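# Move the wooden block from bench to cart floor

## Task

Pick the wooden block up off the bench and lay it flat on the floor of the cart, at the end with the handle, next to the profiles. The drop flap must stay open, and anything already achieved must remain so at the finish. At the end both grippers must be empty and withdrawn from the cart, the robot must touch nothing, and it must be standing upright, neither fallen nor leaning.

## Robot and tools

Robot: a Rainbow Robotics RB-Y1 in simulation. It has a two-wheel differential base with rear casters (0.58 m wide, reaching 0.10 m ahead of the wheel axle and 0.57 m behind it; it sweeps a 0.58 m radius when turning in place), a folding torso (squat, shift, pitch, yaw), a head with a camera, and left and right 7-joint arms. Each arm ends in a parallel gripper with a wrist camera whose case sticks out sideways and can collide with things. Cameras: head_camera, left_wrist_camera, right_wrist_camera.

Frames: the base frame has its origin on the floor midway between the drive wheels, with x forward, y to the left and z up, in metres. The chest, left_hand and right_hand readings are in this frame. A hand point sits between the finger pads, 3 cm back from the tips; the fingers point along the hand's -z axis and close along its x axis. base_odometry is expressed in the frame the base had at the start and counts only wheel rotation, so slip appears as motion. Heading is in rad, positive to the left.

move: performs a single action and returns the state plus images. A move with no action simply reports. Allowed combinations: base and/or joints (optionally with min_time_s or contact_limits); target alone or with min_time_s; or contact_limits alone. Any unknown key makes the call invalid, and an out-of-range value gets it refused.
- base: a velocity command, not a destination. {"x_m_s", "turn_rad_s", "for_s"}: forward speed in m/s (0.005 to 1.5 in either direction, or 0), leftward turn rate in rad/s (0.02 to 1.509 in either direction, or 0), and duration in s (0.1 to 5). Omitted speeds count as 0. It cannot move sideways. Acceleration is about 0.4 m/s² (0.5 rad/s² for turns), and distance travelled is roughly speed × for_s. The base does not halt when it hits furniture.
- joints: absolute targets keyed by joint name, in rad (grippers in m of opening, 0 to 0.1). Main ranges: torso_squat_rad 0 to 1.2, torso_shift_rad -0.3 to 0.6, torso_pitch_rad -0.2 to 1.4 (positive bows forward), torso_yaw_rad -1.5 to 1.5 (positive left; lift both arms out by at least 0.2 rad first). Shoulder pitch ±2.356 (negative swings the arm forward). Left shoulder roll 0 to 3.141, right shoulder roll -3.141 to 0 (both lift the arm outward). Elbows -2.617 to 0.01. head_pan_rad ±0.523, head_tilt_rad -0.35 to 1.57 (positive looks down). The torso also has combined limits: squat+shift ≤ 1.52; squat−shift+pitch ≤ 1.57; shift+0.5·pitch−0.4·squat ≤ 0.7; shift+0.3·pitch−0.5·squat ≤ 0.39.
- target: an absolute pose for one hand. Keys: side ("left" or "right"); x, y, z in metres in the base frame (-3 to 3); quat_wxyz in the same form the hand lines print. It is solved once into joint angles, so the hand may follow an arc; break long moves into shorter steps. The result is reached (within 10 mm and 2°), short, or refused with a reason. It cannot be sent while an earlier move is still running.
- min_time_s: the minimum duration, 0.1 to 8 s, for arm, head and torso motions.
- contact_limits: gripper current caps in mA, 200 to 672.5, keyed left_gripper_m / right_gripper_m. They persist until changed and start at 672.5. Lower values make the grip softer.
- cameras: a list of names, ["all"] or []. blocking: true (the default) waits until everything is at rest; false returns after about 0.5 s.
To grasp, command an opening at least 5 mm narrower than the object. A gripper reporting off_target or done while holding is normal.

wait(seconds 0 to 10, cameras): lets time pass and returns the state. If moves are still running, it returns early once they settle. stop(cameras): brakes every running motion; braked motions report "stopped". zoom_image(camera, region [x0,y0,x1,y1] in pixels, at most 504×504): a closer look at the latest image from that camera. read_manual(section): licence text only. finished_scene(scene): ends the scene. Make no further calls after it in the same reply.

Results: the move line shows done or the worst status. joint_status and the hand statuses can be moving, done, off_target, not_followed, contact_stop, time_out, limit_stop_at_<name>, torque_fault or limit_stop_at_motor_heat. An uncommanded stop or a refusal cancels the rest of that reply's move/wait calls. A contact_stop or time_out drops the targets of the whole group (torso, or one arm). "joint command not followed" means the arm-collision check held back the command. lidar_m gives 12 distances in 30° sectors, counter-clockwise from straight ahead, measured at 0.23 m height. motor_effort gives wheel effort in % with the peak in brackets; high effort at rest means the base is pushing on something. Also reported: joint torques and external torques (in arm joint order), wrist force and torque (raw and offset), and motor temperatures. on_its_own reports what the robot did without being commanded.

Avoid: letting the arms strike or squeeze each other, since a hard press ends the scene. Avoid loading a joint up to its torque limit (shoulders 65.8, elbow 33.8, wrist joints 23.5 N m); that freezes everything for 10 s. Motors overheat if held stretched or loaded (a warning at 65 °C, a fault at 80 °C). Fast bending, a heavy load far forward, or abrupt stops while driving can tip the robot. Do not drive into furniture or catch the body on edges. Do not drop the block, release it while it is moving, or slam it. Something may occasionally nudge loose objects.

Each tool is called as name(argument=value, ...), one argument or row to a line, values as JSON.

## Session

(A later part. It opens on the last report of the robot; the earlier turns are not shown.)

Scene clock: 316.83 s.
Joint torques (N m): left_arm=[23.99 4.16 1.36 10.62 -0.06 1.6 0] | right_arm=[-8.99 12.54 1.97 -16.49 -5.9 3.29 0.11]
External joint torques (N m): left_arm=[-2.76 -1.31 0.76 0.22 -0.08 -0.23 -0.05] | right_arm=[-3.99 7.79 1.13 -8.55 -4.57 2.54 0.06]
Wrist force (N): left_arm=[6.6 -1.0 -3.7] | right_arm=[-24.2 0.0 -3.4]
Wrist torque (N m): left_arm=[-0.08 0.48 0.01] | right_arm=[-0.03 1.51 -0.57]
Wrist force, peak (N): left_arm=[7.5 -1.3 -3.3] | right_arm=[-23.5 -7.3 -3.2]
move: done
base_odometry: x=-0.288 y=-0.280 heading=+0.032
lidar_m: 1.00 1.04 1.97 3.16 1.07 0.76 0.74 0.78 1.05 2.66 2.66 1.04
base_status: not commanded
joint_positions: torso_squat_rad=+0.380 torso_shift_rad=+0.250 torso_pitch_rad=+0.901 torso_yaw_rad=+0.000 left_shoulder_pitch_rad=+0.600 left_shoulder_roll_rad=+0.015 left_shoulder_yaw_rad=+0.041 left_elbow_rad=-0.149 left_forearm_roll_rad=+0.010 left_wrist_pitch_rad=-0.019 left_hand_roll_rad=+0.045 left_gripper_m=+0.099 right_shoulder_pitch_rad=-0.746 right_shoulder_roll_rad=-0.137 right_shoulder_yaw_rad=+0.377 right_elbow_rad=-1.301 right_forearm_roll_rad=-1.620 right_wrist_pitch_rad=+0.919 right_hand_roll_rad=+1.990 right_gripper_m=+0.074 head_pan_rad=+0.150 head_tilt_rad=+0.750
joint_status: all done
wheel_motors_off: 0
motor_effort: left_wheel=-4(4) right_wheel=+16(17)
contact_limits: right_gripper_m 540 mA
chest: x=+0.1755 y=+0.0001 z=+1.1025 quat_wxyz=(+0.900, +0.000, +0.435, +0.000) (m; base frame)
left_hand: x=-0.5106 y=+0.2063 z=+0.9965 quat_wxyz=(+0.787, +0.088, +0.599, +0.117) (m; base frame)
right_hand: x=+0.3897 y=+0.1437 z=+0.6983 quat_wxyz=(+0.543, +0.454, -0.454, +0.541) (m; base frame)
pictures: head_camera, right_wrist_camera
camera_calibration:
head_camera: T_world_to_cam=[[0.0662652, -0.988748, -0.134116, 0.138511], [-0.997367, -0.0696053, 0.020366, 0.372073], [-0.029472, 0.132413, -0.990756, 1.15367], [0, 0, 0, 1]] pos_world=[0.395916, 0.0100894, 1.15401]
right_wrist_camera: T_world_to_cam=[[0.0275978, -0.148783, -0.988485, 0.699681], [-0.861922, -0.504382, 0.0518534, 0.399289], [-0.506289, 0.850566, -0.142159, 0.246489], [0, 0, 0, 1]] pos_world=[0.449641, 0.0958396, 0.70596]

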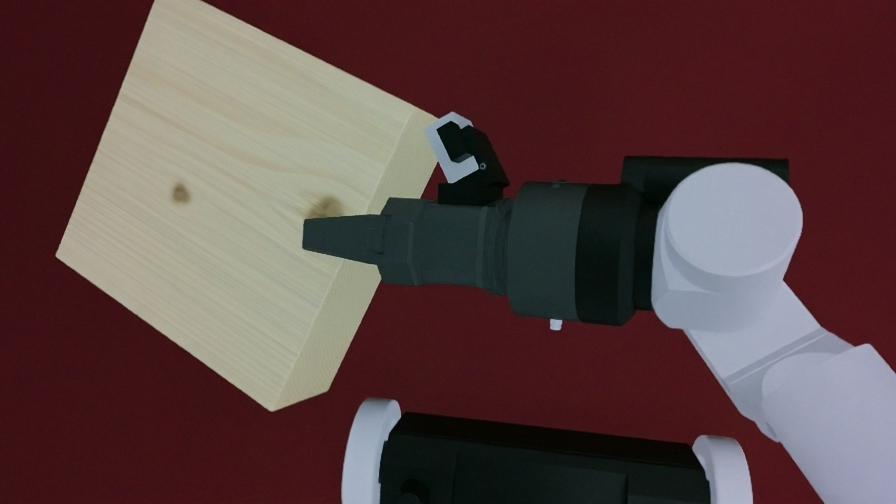

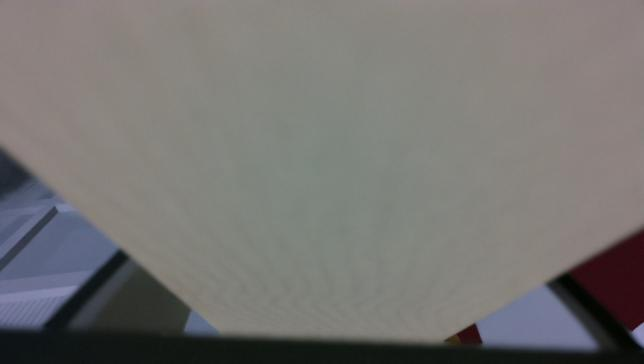

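move(
  joints={"right_hand_roll_rad": 2.25},
  min_time_s=1.2,
  cameras=["right_wrist_camera"],
)

move(
  joints={"right_hand_roll_rad": 2.35},
  min_time_s=0.8,
  cameras=["right_wrist_camera"],
)

Scene clock: 319.93 s.
Joint torques (N m): left_arm=[24.11 4.42 1.43 10.76 -0.01 1.6 0.04] | right_arm=[-9.2 12.43 2.02 -16.38 -5.79 3.47 0.65]
External joint torques (N m): left_arm=[-2.65 -1.05 0.82 0.36 -0.03 -0.23 -0.02] | right_arm=[-4.2 7.68 1.17 -8.44 -4.46 2.72 0.6]
Wrist force (N): left_arm=[7.1 -0.4 -3.7] | right_arm=[-23.6 6.2 -3.0]
Wrist torque (N m): left_arm=[-0.09 0.57 0.03] | right_arm=[0.34 1.45 -0.53]
Wrist force, peak (N): left_arm=[7.8 -0.7 -3.5] | right_arm=[-24.5 0.7 -3.1]
move: done
base_odometry: x=-0.288 y=-0.280 heading=+0.032
lidar_m: 0.99 1.04 1.97 3.16 1.07 0.77 0.73 0.77 1.03 2.66 2.66 1.04
base_status: not commanded
joint_positions: torso_squat_rad=+0.380 torso_shift_rad=+0.250 torso_pitch_rad=+0.901 torso_yaw_rad=+0.000 left_shoulder_pitch_rad=+0.600 left_shoulder_roll_rad=+0.015 left_shoulder_yaw_rad=+0.041 left_elbow_rad=-0.149 left_forearm_roll_rad=+0.010 left_wrist_pitch_rad=-0.019 left_hand_roll_rad=+0.045 left_gripper_m=+0.099 right_shoulder_pitch_rad=-0.746 right_shoulder_roll_rad=-0.137 right_shoulder_yaw_rad=+0.377 right_elbow_rad=-1.301 right_forearm_roll_rad=-1.620 right_wrist_pitch_rad=+0.919 right_hand_roll_rad=+2.250 right_gripper_m=+0.074 head_pan_rad=+0.150 head_tilt_rad=+0.750
joint_status: all done
wheel_motors_off: 0
motor_effort: left_wheel=-4(4) right_wheel=+14(17)
contact_limits: right_gripper_m 540 mA
chest: x=+0.1755 y=+0.0001 z=+1.1025 quat_wxyz=(+0.900, +0.000, +0.435, +0.000) (m; base frame)
left_hand: x=-0.5106 y=+0.2063 z=+0.9965 quat_wxyz=(+0.787, +0.088, +0.599, +0.117) (m; base frame)
right_hand: x=+0.3897 y=+0.1437 z=+0.6983 quat_wxyz=(+0.468, +0.392, -0.509, +0.607) (m; base frame)
pictures: right_wrist_camera
camera_calibration:
right_wrist_camera: T_world_to_cam=[[0.283466, -0.141918, -0.948423, 0.571063], [-0.823466, -0.542878, -0.164885, 0.541177], [-0.491478, 0.827733, -0.270752, 0.333842], [0, 0, 0, 1]] pos_world=[0.44784, 0.0985045, 0.72123]

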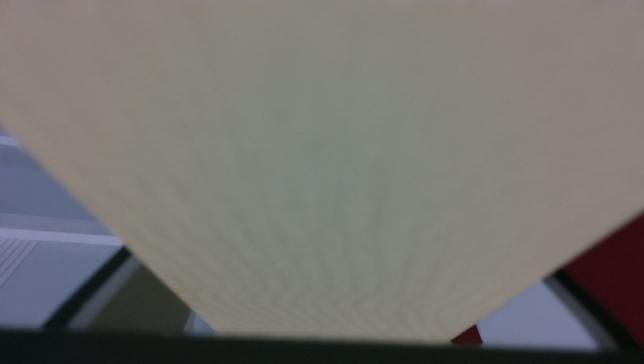

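Scene clock: 321.00 s.
Joint torques (N m): left_arm=[24.03 4.23 1.32 10.74 -0.02 1.55 -0.04] | right_arm=[-9.22 12.09 1.83 -16.46 -5.87 3.34 0.52]
External joint torques (N m): left_arm=[-2.72 -1.24 0.72 0.34 -0.04 -0.28 -0.09] | right_arm=[-4.22 7.33 0.98 -8.53 -4.54 2.59 0.47]
Wrist force (N): left_arm=[6.7 -0.7 -3.7] | right_arm=[-22.8 8.1 -3.2]
Wrist torque (N m): left_arm=[-0.14 0.47 0.06] | right_arm=[0.56 1.44 -0.35]
Wrist force, peak (N): left_arm=[7.4 -0.8 -3.3] | right_arm=[-23.0 8.6 -3.5]
move: done
base_odometry: x=-0.288 y=-0.280 heading=+0.032
lidar_m: 0.98 1.04 1.97 3.17 1.07 0.76 0.73 0.77 1.04 2.66 2.67 1.04
base_status: not commanded
joint_positions: torso_squat_rad=+0.380 torso_shift_rad=+0.250 torso_pitch_rad=+0.901 torso_yaw_rad=+0.000 left_shoulder_pitch_rad=+0.600 left_shoulder_roll_rad=+0.015 left_shoulder_yaw_rad=+0.041 left_elbow_rad=-0.149 left_forearm_roll_rad=+0.010 left_wrist_pitch_rad=-0.019 left_hand_roll_rad=+0.045 left_gripper_m=+0.099 right_shoulder_pitch_rad=-0.746 right_shoulder_roll_rad=-0.137 right_shoulder_yaw_rad=+0.377 right_elbow_rad=-1.301 right_forearm_roll_rad=-1.620 right_wrist_pitch_rad=+0.919 right_hand_roll_rad=+2.350 right_gripper_m=+0.074 head_pan_rad=+0.150 head_tilt_rad=+0.750
joint_status: all done
wheel_motors_off: 0
motor_effort: left_wheel=-4(4) right_wheel=+15(17)
contact_limits: right_gripper_m 540 mA
chest: x=+0.1755 y=+0.0001 z=+1.1025 quat_wxyz=(+0.900, +0.000, +0.435, +0.000) (m; base frame)
left_hand: x=-0.5106 y=+0.2063 z=+0.9965 quat_wxyz=(+0.787, +0.088, +0.599, +0.117) (m; base frame)
right_hand: x=+0.3897 y=+0.1437 z=+0.6983 quat_wxyz=(+0.437, +0.366, -0.528, +0.630) (m; base frame)
pictures: right_wrist_camera
camera_calibration:
right_wrist_camera: T_world_to_cam=[[0.377786, -0.136241, -0.915815, 0.510661], [-0.793643, -0.557085, -0.244514, 0.587228], [-0.476874, 0.819204, -0.318585, 0.362754], [0, 0, 0, 1]] pos_world=[0.446117, 0.0995387, 0.726824]

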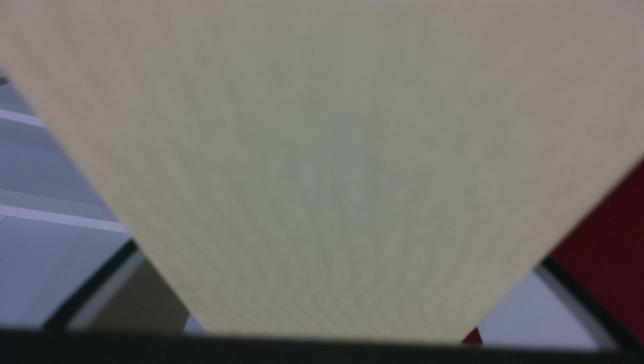

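wait(
  seconds=0.5,
  cameras=["right_wrist_camera"],
)

Scene clock: 322.53 s.
Joint torques (N m): left_arm=[23.87 4.31 1.1 10.84 -0.05 1.63 0.04] | right_arm=[-9.38 12.87 1.7 -16.58 -5.82 3.33 0.58]
External joint torques (N m): left_arm=[-2.88 -1.16 0.49 0.44 -0.07 -0.2 -0.02] | right_arm=[-4.38 8.12 0.85 -8.65 -4.49 2.58 0.53]
Wrist force (N): left_arm=[7.3 -0.1 -4.1] | right_arm=[-22.3 8.3 -2.9]
Wrist torque (N m): left_arm=[-0.25 0.55 0.08] | right_arm=[0.50 1.48 -0.35]
Wrist force, peak (N): left_arm=[7.9 0.1 -3.8] | right_arm=[-23.1 8.5 -3.7]
base_odometry: x=-0.288 y=-0.280 heading=+0.032
lidar_m: 0.99 1.03 1.97 3.17 1.07 0.77 0.74 0.77 1.02 2.66 2.66 1.04
base_status: not commanded
joint_positions: torso_squat_rad=+0.380 torso_shift_rad=+0.250 torso_pitch_rad=+0.901 torso_yaw_rad=+0.000 left_shoulder_pitch_rad=+0.600 left_shoulder_roll_rad=+0.015 left_shoulder_yaw_rad=+0.041 left_elbow_rad=-0.149 left_forearm_roll_rad=+0.010 left_wrist_pitch_rad=-0.019 left_hand_roll_rad=+0.045 left_gripper_m=+0.099 right_shoulder_pitch_rad=-0.746 right_shoulder_roll_rad=-0.137 right_shoulder_yaw_rad=+0.377 right_elbow_rad=-1.301 right_forearm_roll_rad=-1.620 right_wrist_pitch_rad=+0.919 right_hand_roll_rad=+2.350 right_gripper_m=+0.074 head_pan_rad=+0.150 head_tilt_rad=+0.750
joint_status: all done
wheel_motors_off: 0
motor_effort: left_wheel=-3(4) right_wheel=+15(17)
contact_limits: right_gripper_m 540 mA
chest: x=+0.1755 y=+0.0001 z=+1.1025 quat_wxyz=(+0.900, +0.000, +0.435, +0.000) (m; base frame)
left_hand: x=-0.5106 y=+0.2063 z=+0.9965 quat_wxyz=(+0.787, +0.088, +0.599, +0.117) (m; base frame)
right_hand: x=+0.3897 y=+0.1437 z=+0.6983 quat_wxyz=(+0.437, +0.366, -0.528, +0.630) (m; base frame)
wait: 0.50 s; at rest from the start
pictures: right_wrist_camera
camera_calibration:
right_wrist_camera: T_world_to_cam=[[0.377786, -0.136241, -0.915815, 0.510661], [-0.793643, -0.557085, -0.244514, 0.587228], [-0.476874, 0.819204, -0.318585, 0.362754], [0, 0, 0, 1]] pos_world=[0.446117, 0.0995387, 0.726824]

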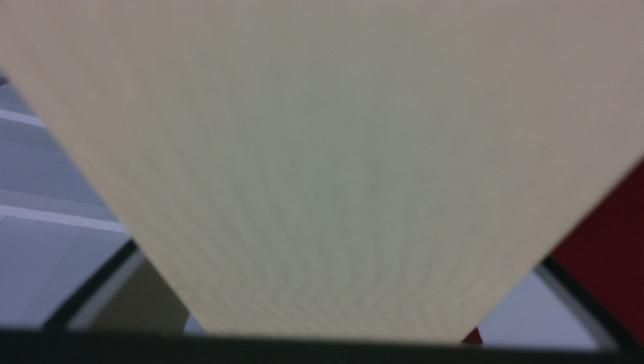

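move(
  joints={"right_hand_roll_rad": 2.42},
  min_time_s=0.6,
  cameras=["right_wrist_camera"],
)

move(
  joints={"right_hand_roll_rad": 2.46},
  min_time_s=0.5,
  cameras=["right_wrist_camera"],
)

Scene clock: 327.47 s.
Joint torques (N m): left_arm=[23.76 4.32 1.37 10.68 0.03 1.64 -0.01] | right_arm=[-9.32 12.67 1.73 -16.41 -5.96 3.4 0.42]
External joint torques (N m): left_arm=[-3 -1.15 0.77 0.28 0.01 -0.19 -0.07] | right_arm=[-4.33 7.92 0.88 -8.47 -4.63 2.65 0.38]
Wrist force (N): left_arm=[7.5 -0.9 -3.0] | right_arm=[-21.9 9.7 -3.6]
Wrist torque (N m): left_arm=[-0.08 0.57 0.05] | right_arm=[0.63 1.41 -0.33]
Wrist force, peak (N): left_arm=[7.8 -0.6 -3.8] | right_arm=[-23.5 8.2 -3.2]
move: done
base_odometry: x=-0.288 y=-0.280 heading=+0.032
lidar_m: 0.99 1.04 1.97 3.15 1.07 0.76 0.72 0.77 1.04 2.65 2.63 1.04
base_status: not commanded
joint_positions: torso_squat_rad=+0.380 torso_shift_rad=+0.250 torso_pitch_rad=+0.901 torso_yaw_rad=+0.000 left_shoulder_pitch_rad=+0.600 left_shoulder_roll_rad=+0.015 left_shoulder_yaw_rad=+0.041 left_elbow_rad=-0.149 left_forearm_roll_rad=+0.010 left_wrist_pitch_rad=-0.019 left_hand_roll_rad=+0.045 left_gripper_m=+0.099 right_shoulder_pitch_rad=-0.746 right_shoulder_roll_rad=-0.137 right_shoulder_yaw_rad=+0.377 right_elbow_rad=-1.301 right_forearm_roll_rad=-1.620 right_wrist_pitch_rad=+0.919 right_hand_roll_rad=+2.420 right_gripper_m=+0.074 head_pan_rad=+0.150 head_tilt_rad=+0.750
joint_status: all done
wheel_motors_off: 0
motor_effort: left_wheel=-4(4) right_wheel=+15(17)
contact_limits: right_gripper_m 540 mA
chest: x=+0.1755 y=+0.0001 z=+1.1025 quat_wxyz=(+0.900, +0.000, +0.435, +0.000) (m; base frame)
left_hand: x=-0.5106 y=+0.2063 z=+0.9965 quat_wxyz=(+0.787, +0.088, +0.599, +0.117) (m; base frame)
right_hand: x=+0.3897 y=+0.1437 z=+0.6983 quat_wxyz=(+0.415, +0.347, -0.541, +0.645) (m; base frame)
pictures: right_wrist_camera
camera_calibration:
right_wrist_camera: T_world_to_cam=[[0.441605, -0.131348, -0.887543, 0.46537], [-0.768081, -0.566624, -0.29831, 0.616135], [-0.46372, 0.81344, -0.35111, 0.381192], [0, 0, 0, 1]] pos_world=[0.444499, 0.100165, 0.730676]

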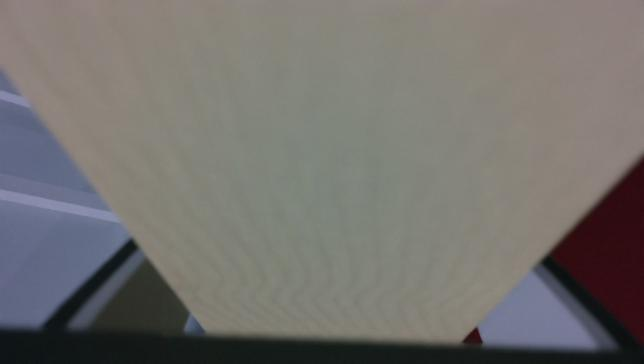

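Scene clock: 328.27 s.
Joint torques (N m): left_arm=[24.03 4.5 1.67 10.82 0.01 1.71 0.12] | right_arm=[-8.94 12.6 1.72 -16.5 -5.9 3.39 0.02]
External joint torques (N m): left_arm=[-2.73 -0.97 1.06 0.41 -0.01 -0.13 0.07] | right_arm=[-3.95 7.85 0.87 -8.57 -4.55 2.64 0]
Wrist force (N): left_arm=[7.2 -0.6 -3.5] | right_arm=[-21.6 10.6 -3.1]
Wrist torque (N m): left_arm=[-0.12 0.57 0.01] | right_arm=[0.54 1.37 0.27]
Wrist force, peak (N): left_arm=[7.7 -0.7 -3.0] | right_arm=[-21.9 9.7 -3.9]
move: done
base_odometry: x=-0.288 y=-0.280 heading=+0.032
lidar_m: 1.00 1.03 1.96 3.16 1.06 0.76 0.73 0.77 1.04 2.66 2.65 1.04
base_status: not commanded
joint_positions: torso_squat_rad=+0.380 torso_shift_rad=+0.250 torso_pitch_rad=+0.901 torso_yaw_rad=+0.000 left_shoulder_pitch_rad=+0.600 left_shoulder_roll_rad=+0.015 left_shoulder_yaw_rad=+0.041 left_elbow_rad=-0.149 left_forearm_roll_rad=+0.010 left_wrist_pitch_rad=-0.019 left_hand_roll_rad=+0.045 left_gripper_m=+0.099 right_shoulder_pitch_rad=-0.746 right_shoulder_roll_rad=-0.137 right_shoulder_yaw_rad=+0.377 right_elbow_rad=-1.301 right_forearm_roll_rad=-1.620 right_wrist_pitch_rad=+0.919 right_hand_roll_rad=+2.460 right_gripper_m=+0.074 head_pan_rad=+0.150 head_tilt_rad=+0.750
joint_status: all done
wheel_motors_off: 0
motor_effort: left_wheel=-4(4) right_wheel=+14(16)
contact_limits: right_gripper_m 540 mA
chest: x=+0.1755 y=+0.0001 z=+1.1025 quat_wxyz=(+0.900, +0.000, +0.435, +0.000) (m; base frame)
left_hand: x=-0.5106 y=+0.2063 z=+0.9965 quat_wxyz=(+0.787, +0.088, +0.599, +0.117) (m; base frame)
right_hand: x=+0.3897 y=+0.1437 z=+0.6983 quat_wxyz=(+0.402, +0.336, -0.547, +0.653) (m; base frame)
pictures: right_wrist_camera
camera_calibration:
right_wrist_camera: T_world_to_cam=[[0.477197, -0.128131, -0.869405, 0.438325], [-0.751699, -0.57199, -0.328291, 0.63147], [-0.455227, 0.810191, -0.369268, 0.39099], [0, 0, 0, 1]] pos_world=[0.443497, 0.100582, 0.732769]

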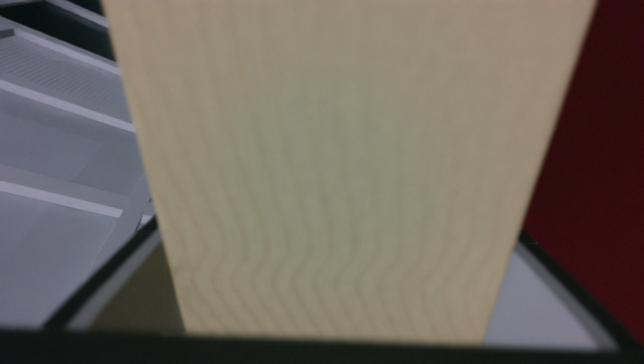

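move(
  joints={"right_hand_roll_rad": 1.99},
  contact_limits={"right_gripper_m": 672},
  min_time_s=1.2,
  cameras=["head_camera", "right_wrist_camera"],
)

Scene clock: 331.03 s.
Joint torques (N m): left_arm=[24.03 4.39 1.43 10.77 -0.1 1.68 0.08] | right_arm=[-9.38 12.53 2.01 -15.99 -6.12 3.33 -0.52]
External joint torques (N m): left_arm=[-2.72 -1.08 0.83 0.37 -0.12 -0.16 0.02] | right_arm=[-4.37 7.78 1.17 -8.05 -4.79 2.58 -0.57]
Wrist force (N): left_arm=[7.5 -0.5 -3.0] | right_arm=[-23.6 0.2 -3.2]
Wrist torque (N m): left_arm=[-0.14 0.58 0.05] | right_arm=[-0.29 1.44 0.84]
Wrist force, peak (N): left_arm=[7.8 -1.2 -2.7] | right_arm=[-21.8 11.7 -3.2]
move: done
base_odometry: x=-0.288 y=-0.280 heading=+0.032
lidar_m: 0.99 1.03 1.97 3.16 1.07 0.76 0.73 0.77 1.04 2.65 2.66 1.03
base_status: not commanded
joint_positions: torso_squat_rad=+0.380 torso_shift_rad=+0.250 torso_pitch_rad=+0.901 torso_yaw_rad=+0.000 left_shoulder_pitch_rad=+0.600 left_shoulder_roll_rad=+0.015 left_shoulder_yaw_rad=+0.041 left_elbow_rad=-0.149 left_forearm_roll_rad=+0.010 left_wrist_pitch_rad=-0.019 left_hand_roll_rad=+0.045 left_gripper_m=+0.099 right_shoulder_pitch_rad=-0.746 right_shoulder_roll_rad=-0.137 right_shoulder_yaw_rad=+0.377 right_elbow_rad=-1.301 right_forearm_roll_rad=-1.620 right_wrist_pitch_rad=+0.919 right_hand_roll_rad=+1.990 right_gripper_m=+0.074 head_pan_rad=+0.150 head_tilt_rad=+0.750
joint_status: all done
wheel_motors_off: 0
motor_effort: left_wheel=-4(4) right_wheel=+14(17)
contact_limits: right_gripper_m 672 mA
chest: x=+0.1755 y=+0.0001 z=+1.1025 quat_wxyz=(+0.900, +0.000, +0.435, +0.000) (m; base frame)
left_hand: x=-0.5106 y=+0.2063 z=+0.9965 quat_wxyz=(+0.787, +0.088, +0.599, +0.117) (m; base frame)
right_hand: x=+0.3897 y=+0.1437 z=+0.6984 quat_wxyz=(+0.542, +0.454, -0.454, +0.541) (m; base frame)
pictures: head_camera, right_wrist_camera
camera_calibration:
head_camera: T_world_to_cam=[[0.0662652, -0.988748, -0.134116, 0.138511], [-0.997367, -0.0696053, 0.020366, 0.372073], [-0.029472, 0.132413, -0.990756, 1.15367], [0, 0, 0, 1]] pos_world=[0.395916, 0.0100894, 1.15401]
right_wrist_camera: T_world_to_cam=[[0.0279662, -0.148798, -0.988472, 0.699607], [-0.86192, -0.504418, 0.0515458, 0.399504], [-0.506273, 0.850542, -0.142358, 0.24664], [0, 0, 0, 1]] pos_world=[0.449642, 0.0958396, 0.70606]

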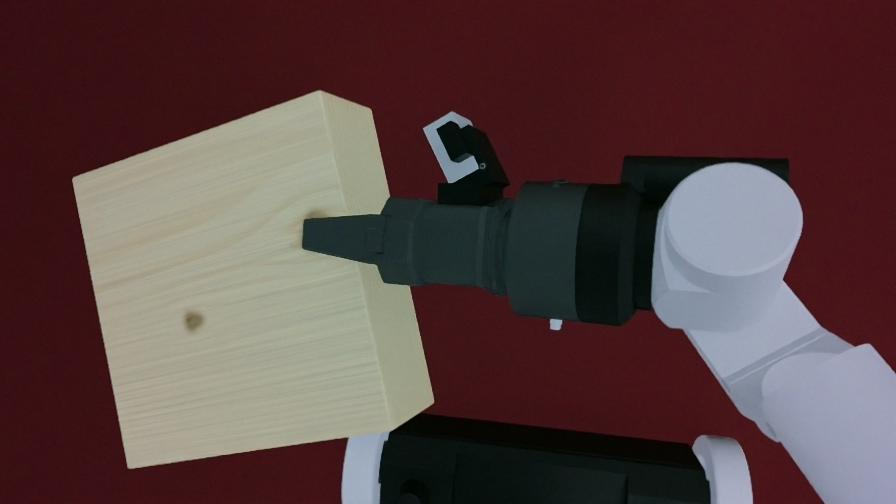

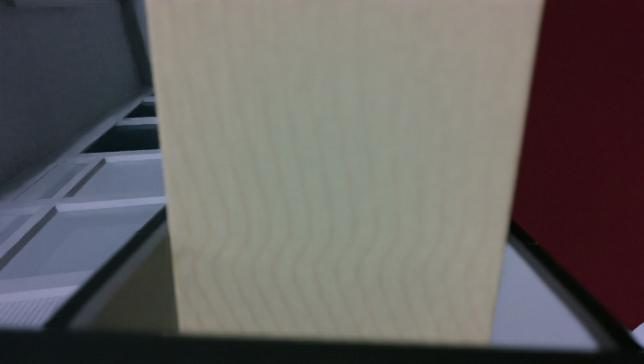

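move(
  joints={"right_hand_roll_rad": 1.62},
  min_time_s=1.2,
  cameras=["right_wrist_camera"],
)

move(
  joints={"right_hand_roll_rad": 1.52},
  min_time_s=0.6,
  cameras=["right_wrist_camera"],
)

Scene clock: 334.70 s.
Joint torques (N m): left_arm=[23.83 4.15 1.37 10.69 -0.14 1.66 0.06] | right_arm=[-9.45 12.82 1.71 -16.06 -6.04 3.49 -0.62]
External joint torques (N m): left_arm=[-2.93 -1.32 0.76 0.29 -0.15 -0.17 0] | right_arm=[-4.44 8.07 0.86 -8.12 -4.72 2.75 -0.67]
Wrist force (N): left_arm=[6.4 -0.5 -2.9] | right_arm=[-22.5 -8.1 -3.2]
Wrist torque (N m): left_arm=[-0.16 0.49 0.03] | right_arm=[-0.80 1.32 0.63]
Wrist force, peak (N): left_arm=[7.5 -1.5 -3.7] | right_arm=[-22.9 -8.8 -3.1]
move: done
base_odometry: x=-0.288 y=-0.280 heading=+0.032
lidar_m: 1.00 1.04 1.98 3.16 1.07 0.76 0.73 0.77 1.03 2.65 2.66 1.03
base_status: not commanded
joint_positions: torso_squat_rad=+0.380 torso_shift_rad=+0.250 torso_pitch_rad=+0.901 torso_yaw_rad=+0.000 left_shoulder_pitch_rad=+0.600 left_shoulder_roll_rad=+0.015 left_shoulder_yaw_rad=+0.041 left_elbow_rad=-0.149 left_forearm_roll_rad=+0.010 left_wrist_pitch_rad=-0.019 left_hand_roll_rad=+0.045 left_gripper_m=+0.099 right_shoulder_pitch_rad=-0.746 right_shoulder_roll_rad=-0.137 right_shoulder_yaw_rad=+0.377 right_elbow_rad=-1.301 right_forearm_roll_rad=-1.620 right_wrist_pitch_rad=+0.919 right_hand_roll_rad=+1.620 right_gripper_m=+0.074 head_pan_rad=+0.150 head_tilt_rad=+0.750
joint_status: all done
wheel_motors_off: 0
motor_effort: left_wheel=-4(5) right_wheel=+15(17)
contact_limits: right_gripper_m 672 mA
chest: x=+0.1755 y=+0.0001 z=+1.1025 quat_wxyz=(+0.900, +0.000, +0.435, +0.000) (m; base frame)
left_hand: x=-0.5106 y=+0.2063 z=+0.9965 quat_wxyz=(+0.787, +0.088, +0.599, +0.117) (m; base frame)
right_hand: x=+0.3897 y=+0.1437 z=+0.6984 quat_wxyz=(+0.633, +0.530, -0.363, +0.432) (m; base frame)
pictures: right_wrist_camera
camera_calibration:
right_wrist_camera: T_world_to_cam=[[-0.335339, -0.138338, -0.931885, 0.800123], [-0.817123, -0.449603, 0.360786, 0.158202], [-0.468889, 0.882451, 0.0377301, 0.101764], [0, 0, 0, 1]] pos_world=[0.445299, 0.0920138, 0.684707]

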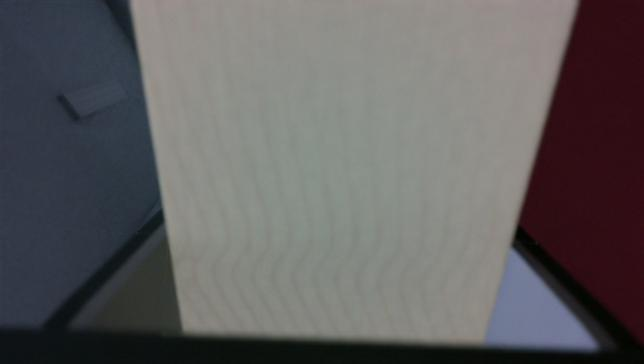

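Scene clock: 335.60 s.
Joint torques (N m): left_arm=[24.19 4.37 1.43 10.87 -0.04 1.62 0] | right_arm=[-9.13 12.75 1.54 -16.13 -6.13 3.53 -0.43]
External joint torques (N m): left_arm=[-2.56 -1.1 0.82 0.46 -0.06 -0.21 -0.05] | right_arm=[-4.13 8 0.69 -8.19 -4.8 2.78 -0.48]
Wrist force (N): left_arm=[7.2 -0.8 -3.0] | right_arm=[-21.3 -10.5 -2.7]
Wrist torque (N m): left_arm=[-0.11 0.55 0.07] | right_arm=[-0.93 1.34 0.61]
Wrist force, peak (N): left_arm=[7.8 -0.1 -3.4] | right_arm=[-22.7 -8.9 -3.4]
move: done
base_odometry: x=-0.288 y=-0.280 heading=+0.032
lidar_m: 1.00 1.03 1.98 3.16 1.07 0.77 0.74 0.77 1.05 2.65 2.65 1.05
base_status: not commanded
joint_positions: torso_squat_rad=+0.380 torso_shift_rad=+0.250 torso_pitch_rad=+0.901 torso_yaw_rad=+0.000 left_shoulder_pitch_rad=+0.600 left_shoulder_roll_rad=+0.015 left_shoulder_yaw_rad=+0.041 left_elbow_rad=-0.149 left_forearm_roll_rad=+0.010 left_wrist_pitch_rad=-0.019 left_hand_roll_rad=+0.045 left_gripper_m=+0.099 right_shoulder_pitch_rad=-0.746 right_shoulder_roll_rad=-0.137 right_shoulder_yaw_rad=+0.377 right_elbow_rad=-1.301 right_forearm_roll_rad=-1.620 right_wrist_pitch_rad=+0.919 right_hand_roll_rad=+1.520 right_gripper_m=+0.074 head_pan_rad=+0.150 head_tilt_rad=+0.750
joint_status: all done
wheel_motors_off: 0
motor_effort: left_wheel=-3(4) right_wheel=+14(16)
contact_limits: right_gripper_m 672 mA
chest: x=+0.1755 y=+0.0001 z=+1.1025 quat_wxyz=(+0.900, +0.000, +0.435, +0.000) (m; base frame)
left_hand: x=-0.5106 y=+0.2063 z=+0.9965 quat_wxyz=(+0.787, +0.088, +0.599, +0.117) (m; base frame)
right_hand: x=+0.3897 y=+0.1437 z=+0.6984 quat_wxyz=(+0.654, +0.547, -0.336, +0.400) (m; base frame)
pictures: right_wrist_camera
camera_calibration:
right_wrist_camera: T_world_to_cam=[[-0.427656, -0.131536, -0.89432, 0.808886], [-0.78541, -0.435696, 0.439658, 0.0887705], [-0.447483, 0.890431, 0.0830184, 0.0605926], [0, 0, 0, 1]] pos_world=[0.442761, 0.0911209, 0.679344]

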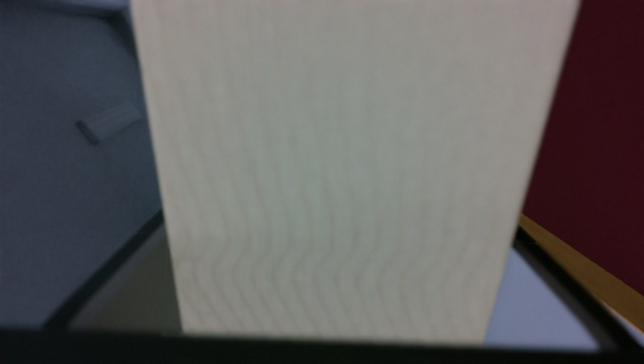

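move(
  joints={"right_hand_roll_rad": 1.99},
  min_time_s=0.8,
  cameras=["head_camera", "right_wrist_camera"],
)

Scene clock: 337.83 s.
Joint torques (N m): left_arm=[23.88 4.3 1.21 10.88 0.01 1.52 -0.01] | right_arm=[-9.14 12.46 1.63 -16.13 -5.89 3.32 0.22]
External joint torques (N m): left_arm=[-2.87 -1.17 0.61 0.47 -0.01 -0.32 -0.06] | right_arm=[-4.13 7.71 0.78 -8.19 -4.57 2.57 0.17]
Wrist force (N): left_arm=[6.9 -1.3 -3.0] | right_arm=[-24.0 -0.3 -3.0]
Wrist torque (N m): left_arm=[-0.04 0.51 0.05] | right_arm=[-0.01 1.55 -0.53]
Wrist force, peak (N): left_arm=[7.8 -0.7 -3.2] | right_arm=[-22.3 -10.8 -3.2]
move: done
base_odometry: x=-0.288 y=-0.280 heading=+0.032
lidar_m: 1.00 1.02 1.97 3.15 1.08 0.77 0.73 0.77 1.04 2.66 2.67 1.05
base_status: not commanded
joint_positions: torso_squat_rad=+0.380 torso_shift_rad=+0.250 torso_pitch_rad=+0.901 torso_yaw_rad=+0.000 left_shoulder_pitch_rad=+0.600 left_shoulder_roll_rad=+0.015 left_shoulder_yaw_rad=+0.041 left_elbow_rad=-0.149 left_forearm_roll_rad=+0.010 left_wrist_pitch_rad=-0.019 left_hand_roll_rad=+0.045 left_gripper_m=+0.099 right_shoulder_pitch_rad=-0.746 right_shoulder_roll_rad=-0.137 right_shoulder_yaw_rad=+0.377 right_elbow_rad=-1.301 right_forearm_roll_rad=-1.620 right_wrist_pitch_rad=+0.919 right_hand_roll_rad=+1.990 right_gripper_m=+0.074 head_pan_rad=+0.150 head_tilt_rad=+0.750
joint_status: all done
wheel_motors_off: 0
motor_effort: left_wheel=-4(4) right_wheel=+13(16)
contact_limits: right_gripper_m 672 mA
chest: x=+0.1755 y=+0.0001 z=+1.1025 quat_wxyz=(+0.900, +0.000, +0.435, +0.000) (m; base frame)
left_hand: x=-0.5106 y=+0.2063 z=+0.9965 quat_wxyz=(+0.787, +0.088, +0.599, +0.117) (m; base frame)
right_hand: x=+0.3897 y=+0.1437 z=+0.6984 quat_wxyz=(+0.543, +0.454, -0.454, +0.541) (m; base frame)
pictures: head_camera, right_wrist_camera
camera_calibration:
head_camera: T_world_to_cam=[[0.0662652, -0.988748, -0.134116, 0.138511], [-0.997367, -0.0696053, 0.020366, 0.372073], [-0.029472, 0.132413, -0.990756, 1.15367], [0, 0, 0, 1]] pos_world=[0.395916, 0.0100894, 1.15401]
right_wrist_camera: T_world_to_cam=[[0.0276963, -0.148727, -0.98849, 0.699635], [-0.86192, -0.504398, 0.051741, 0.399369], [-0.506288, 0.850566, -0.14216, 0.246489], [0, 0, 0, 1]] pos_world=[0.449641, 0.0958399, 0.70596]

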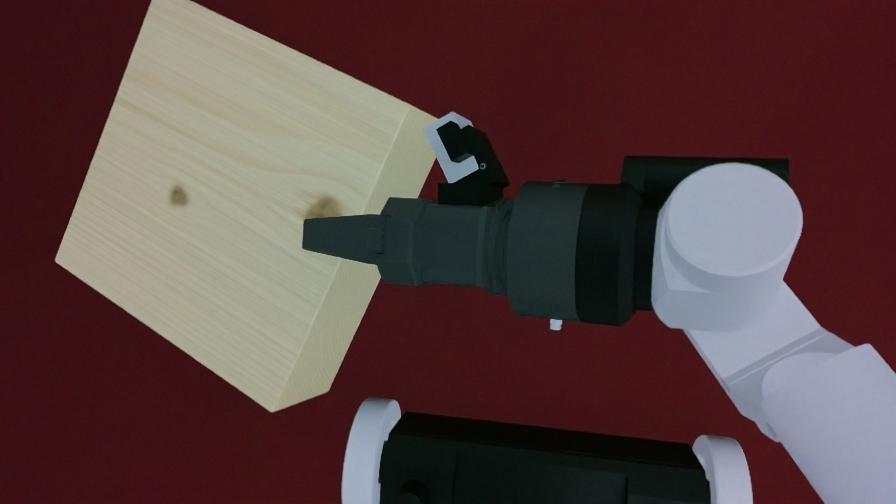

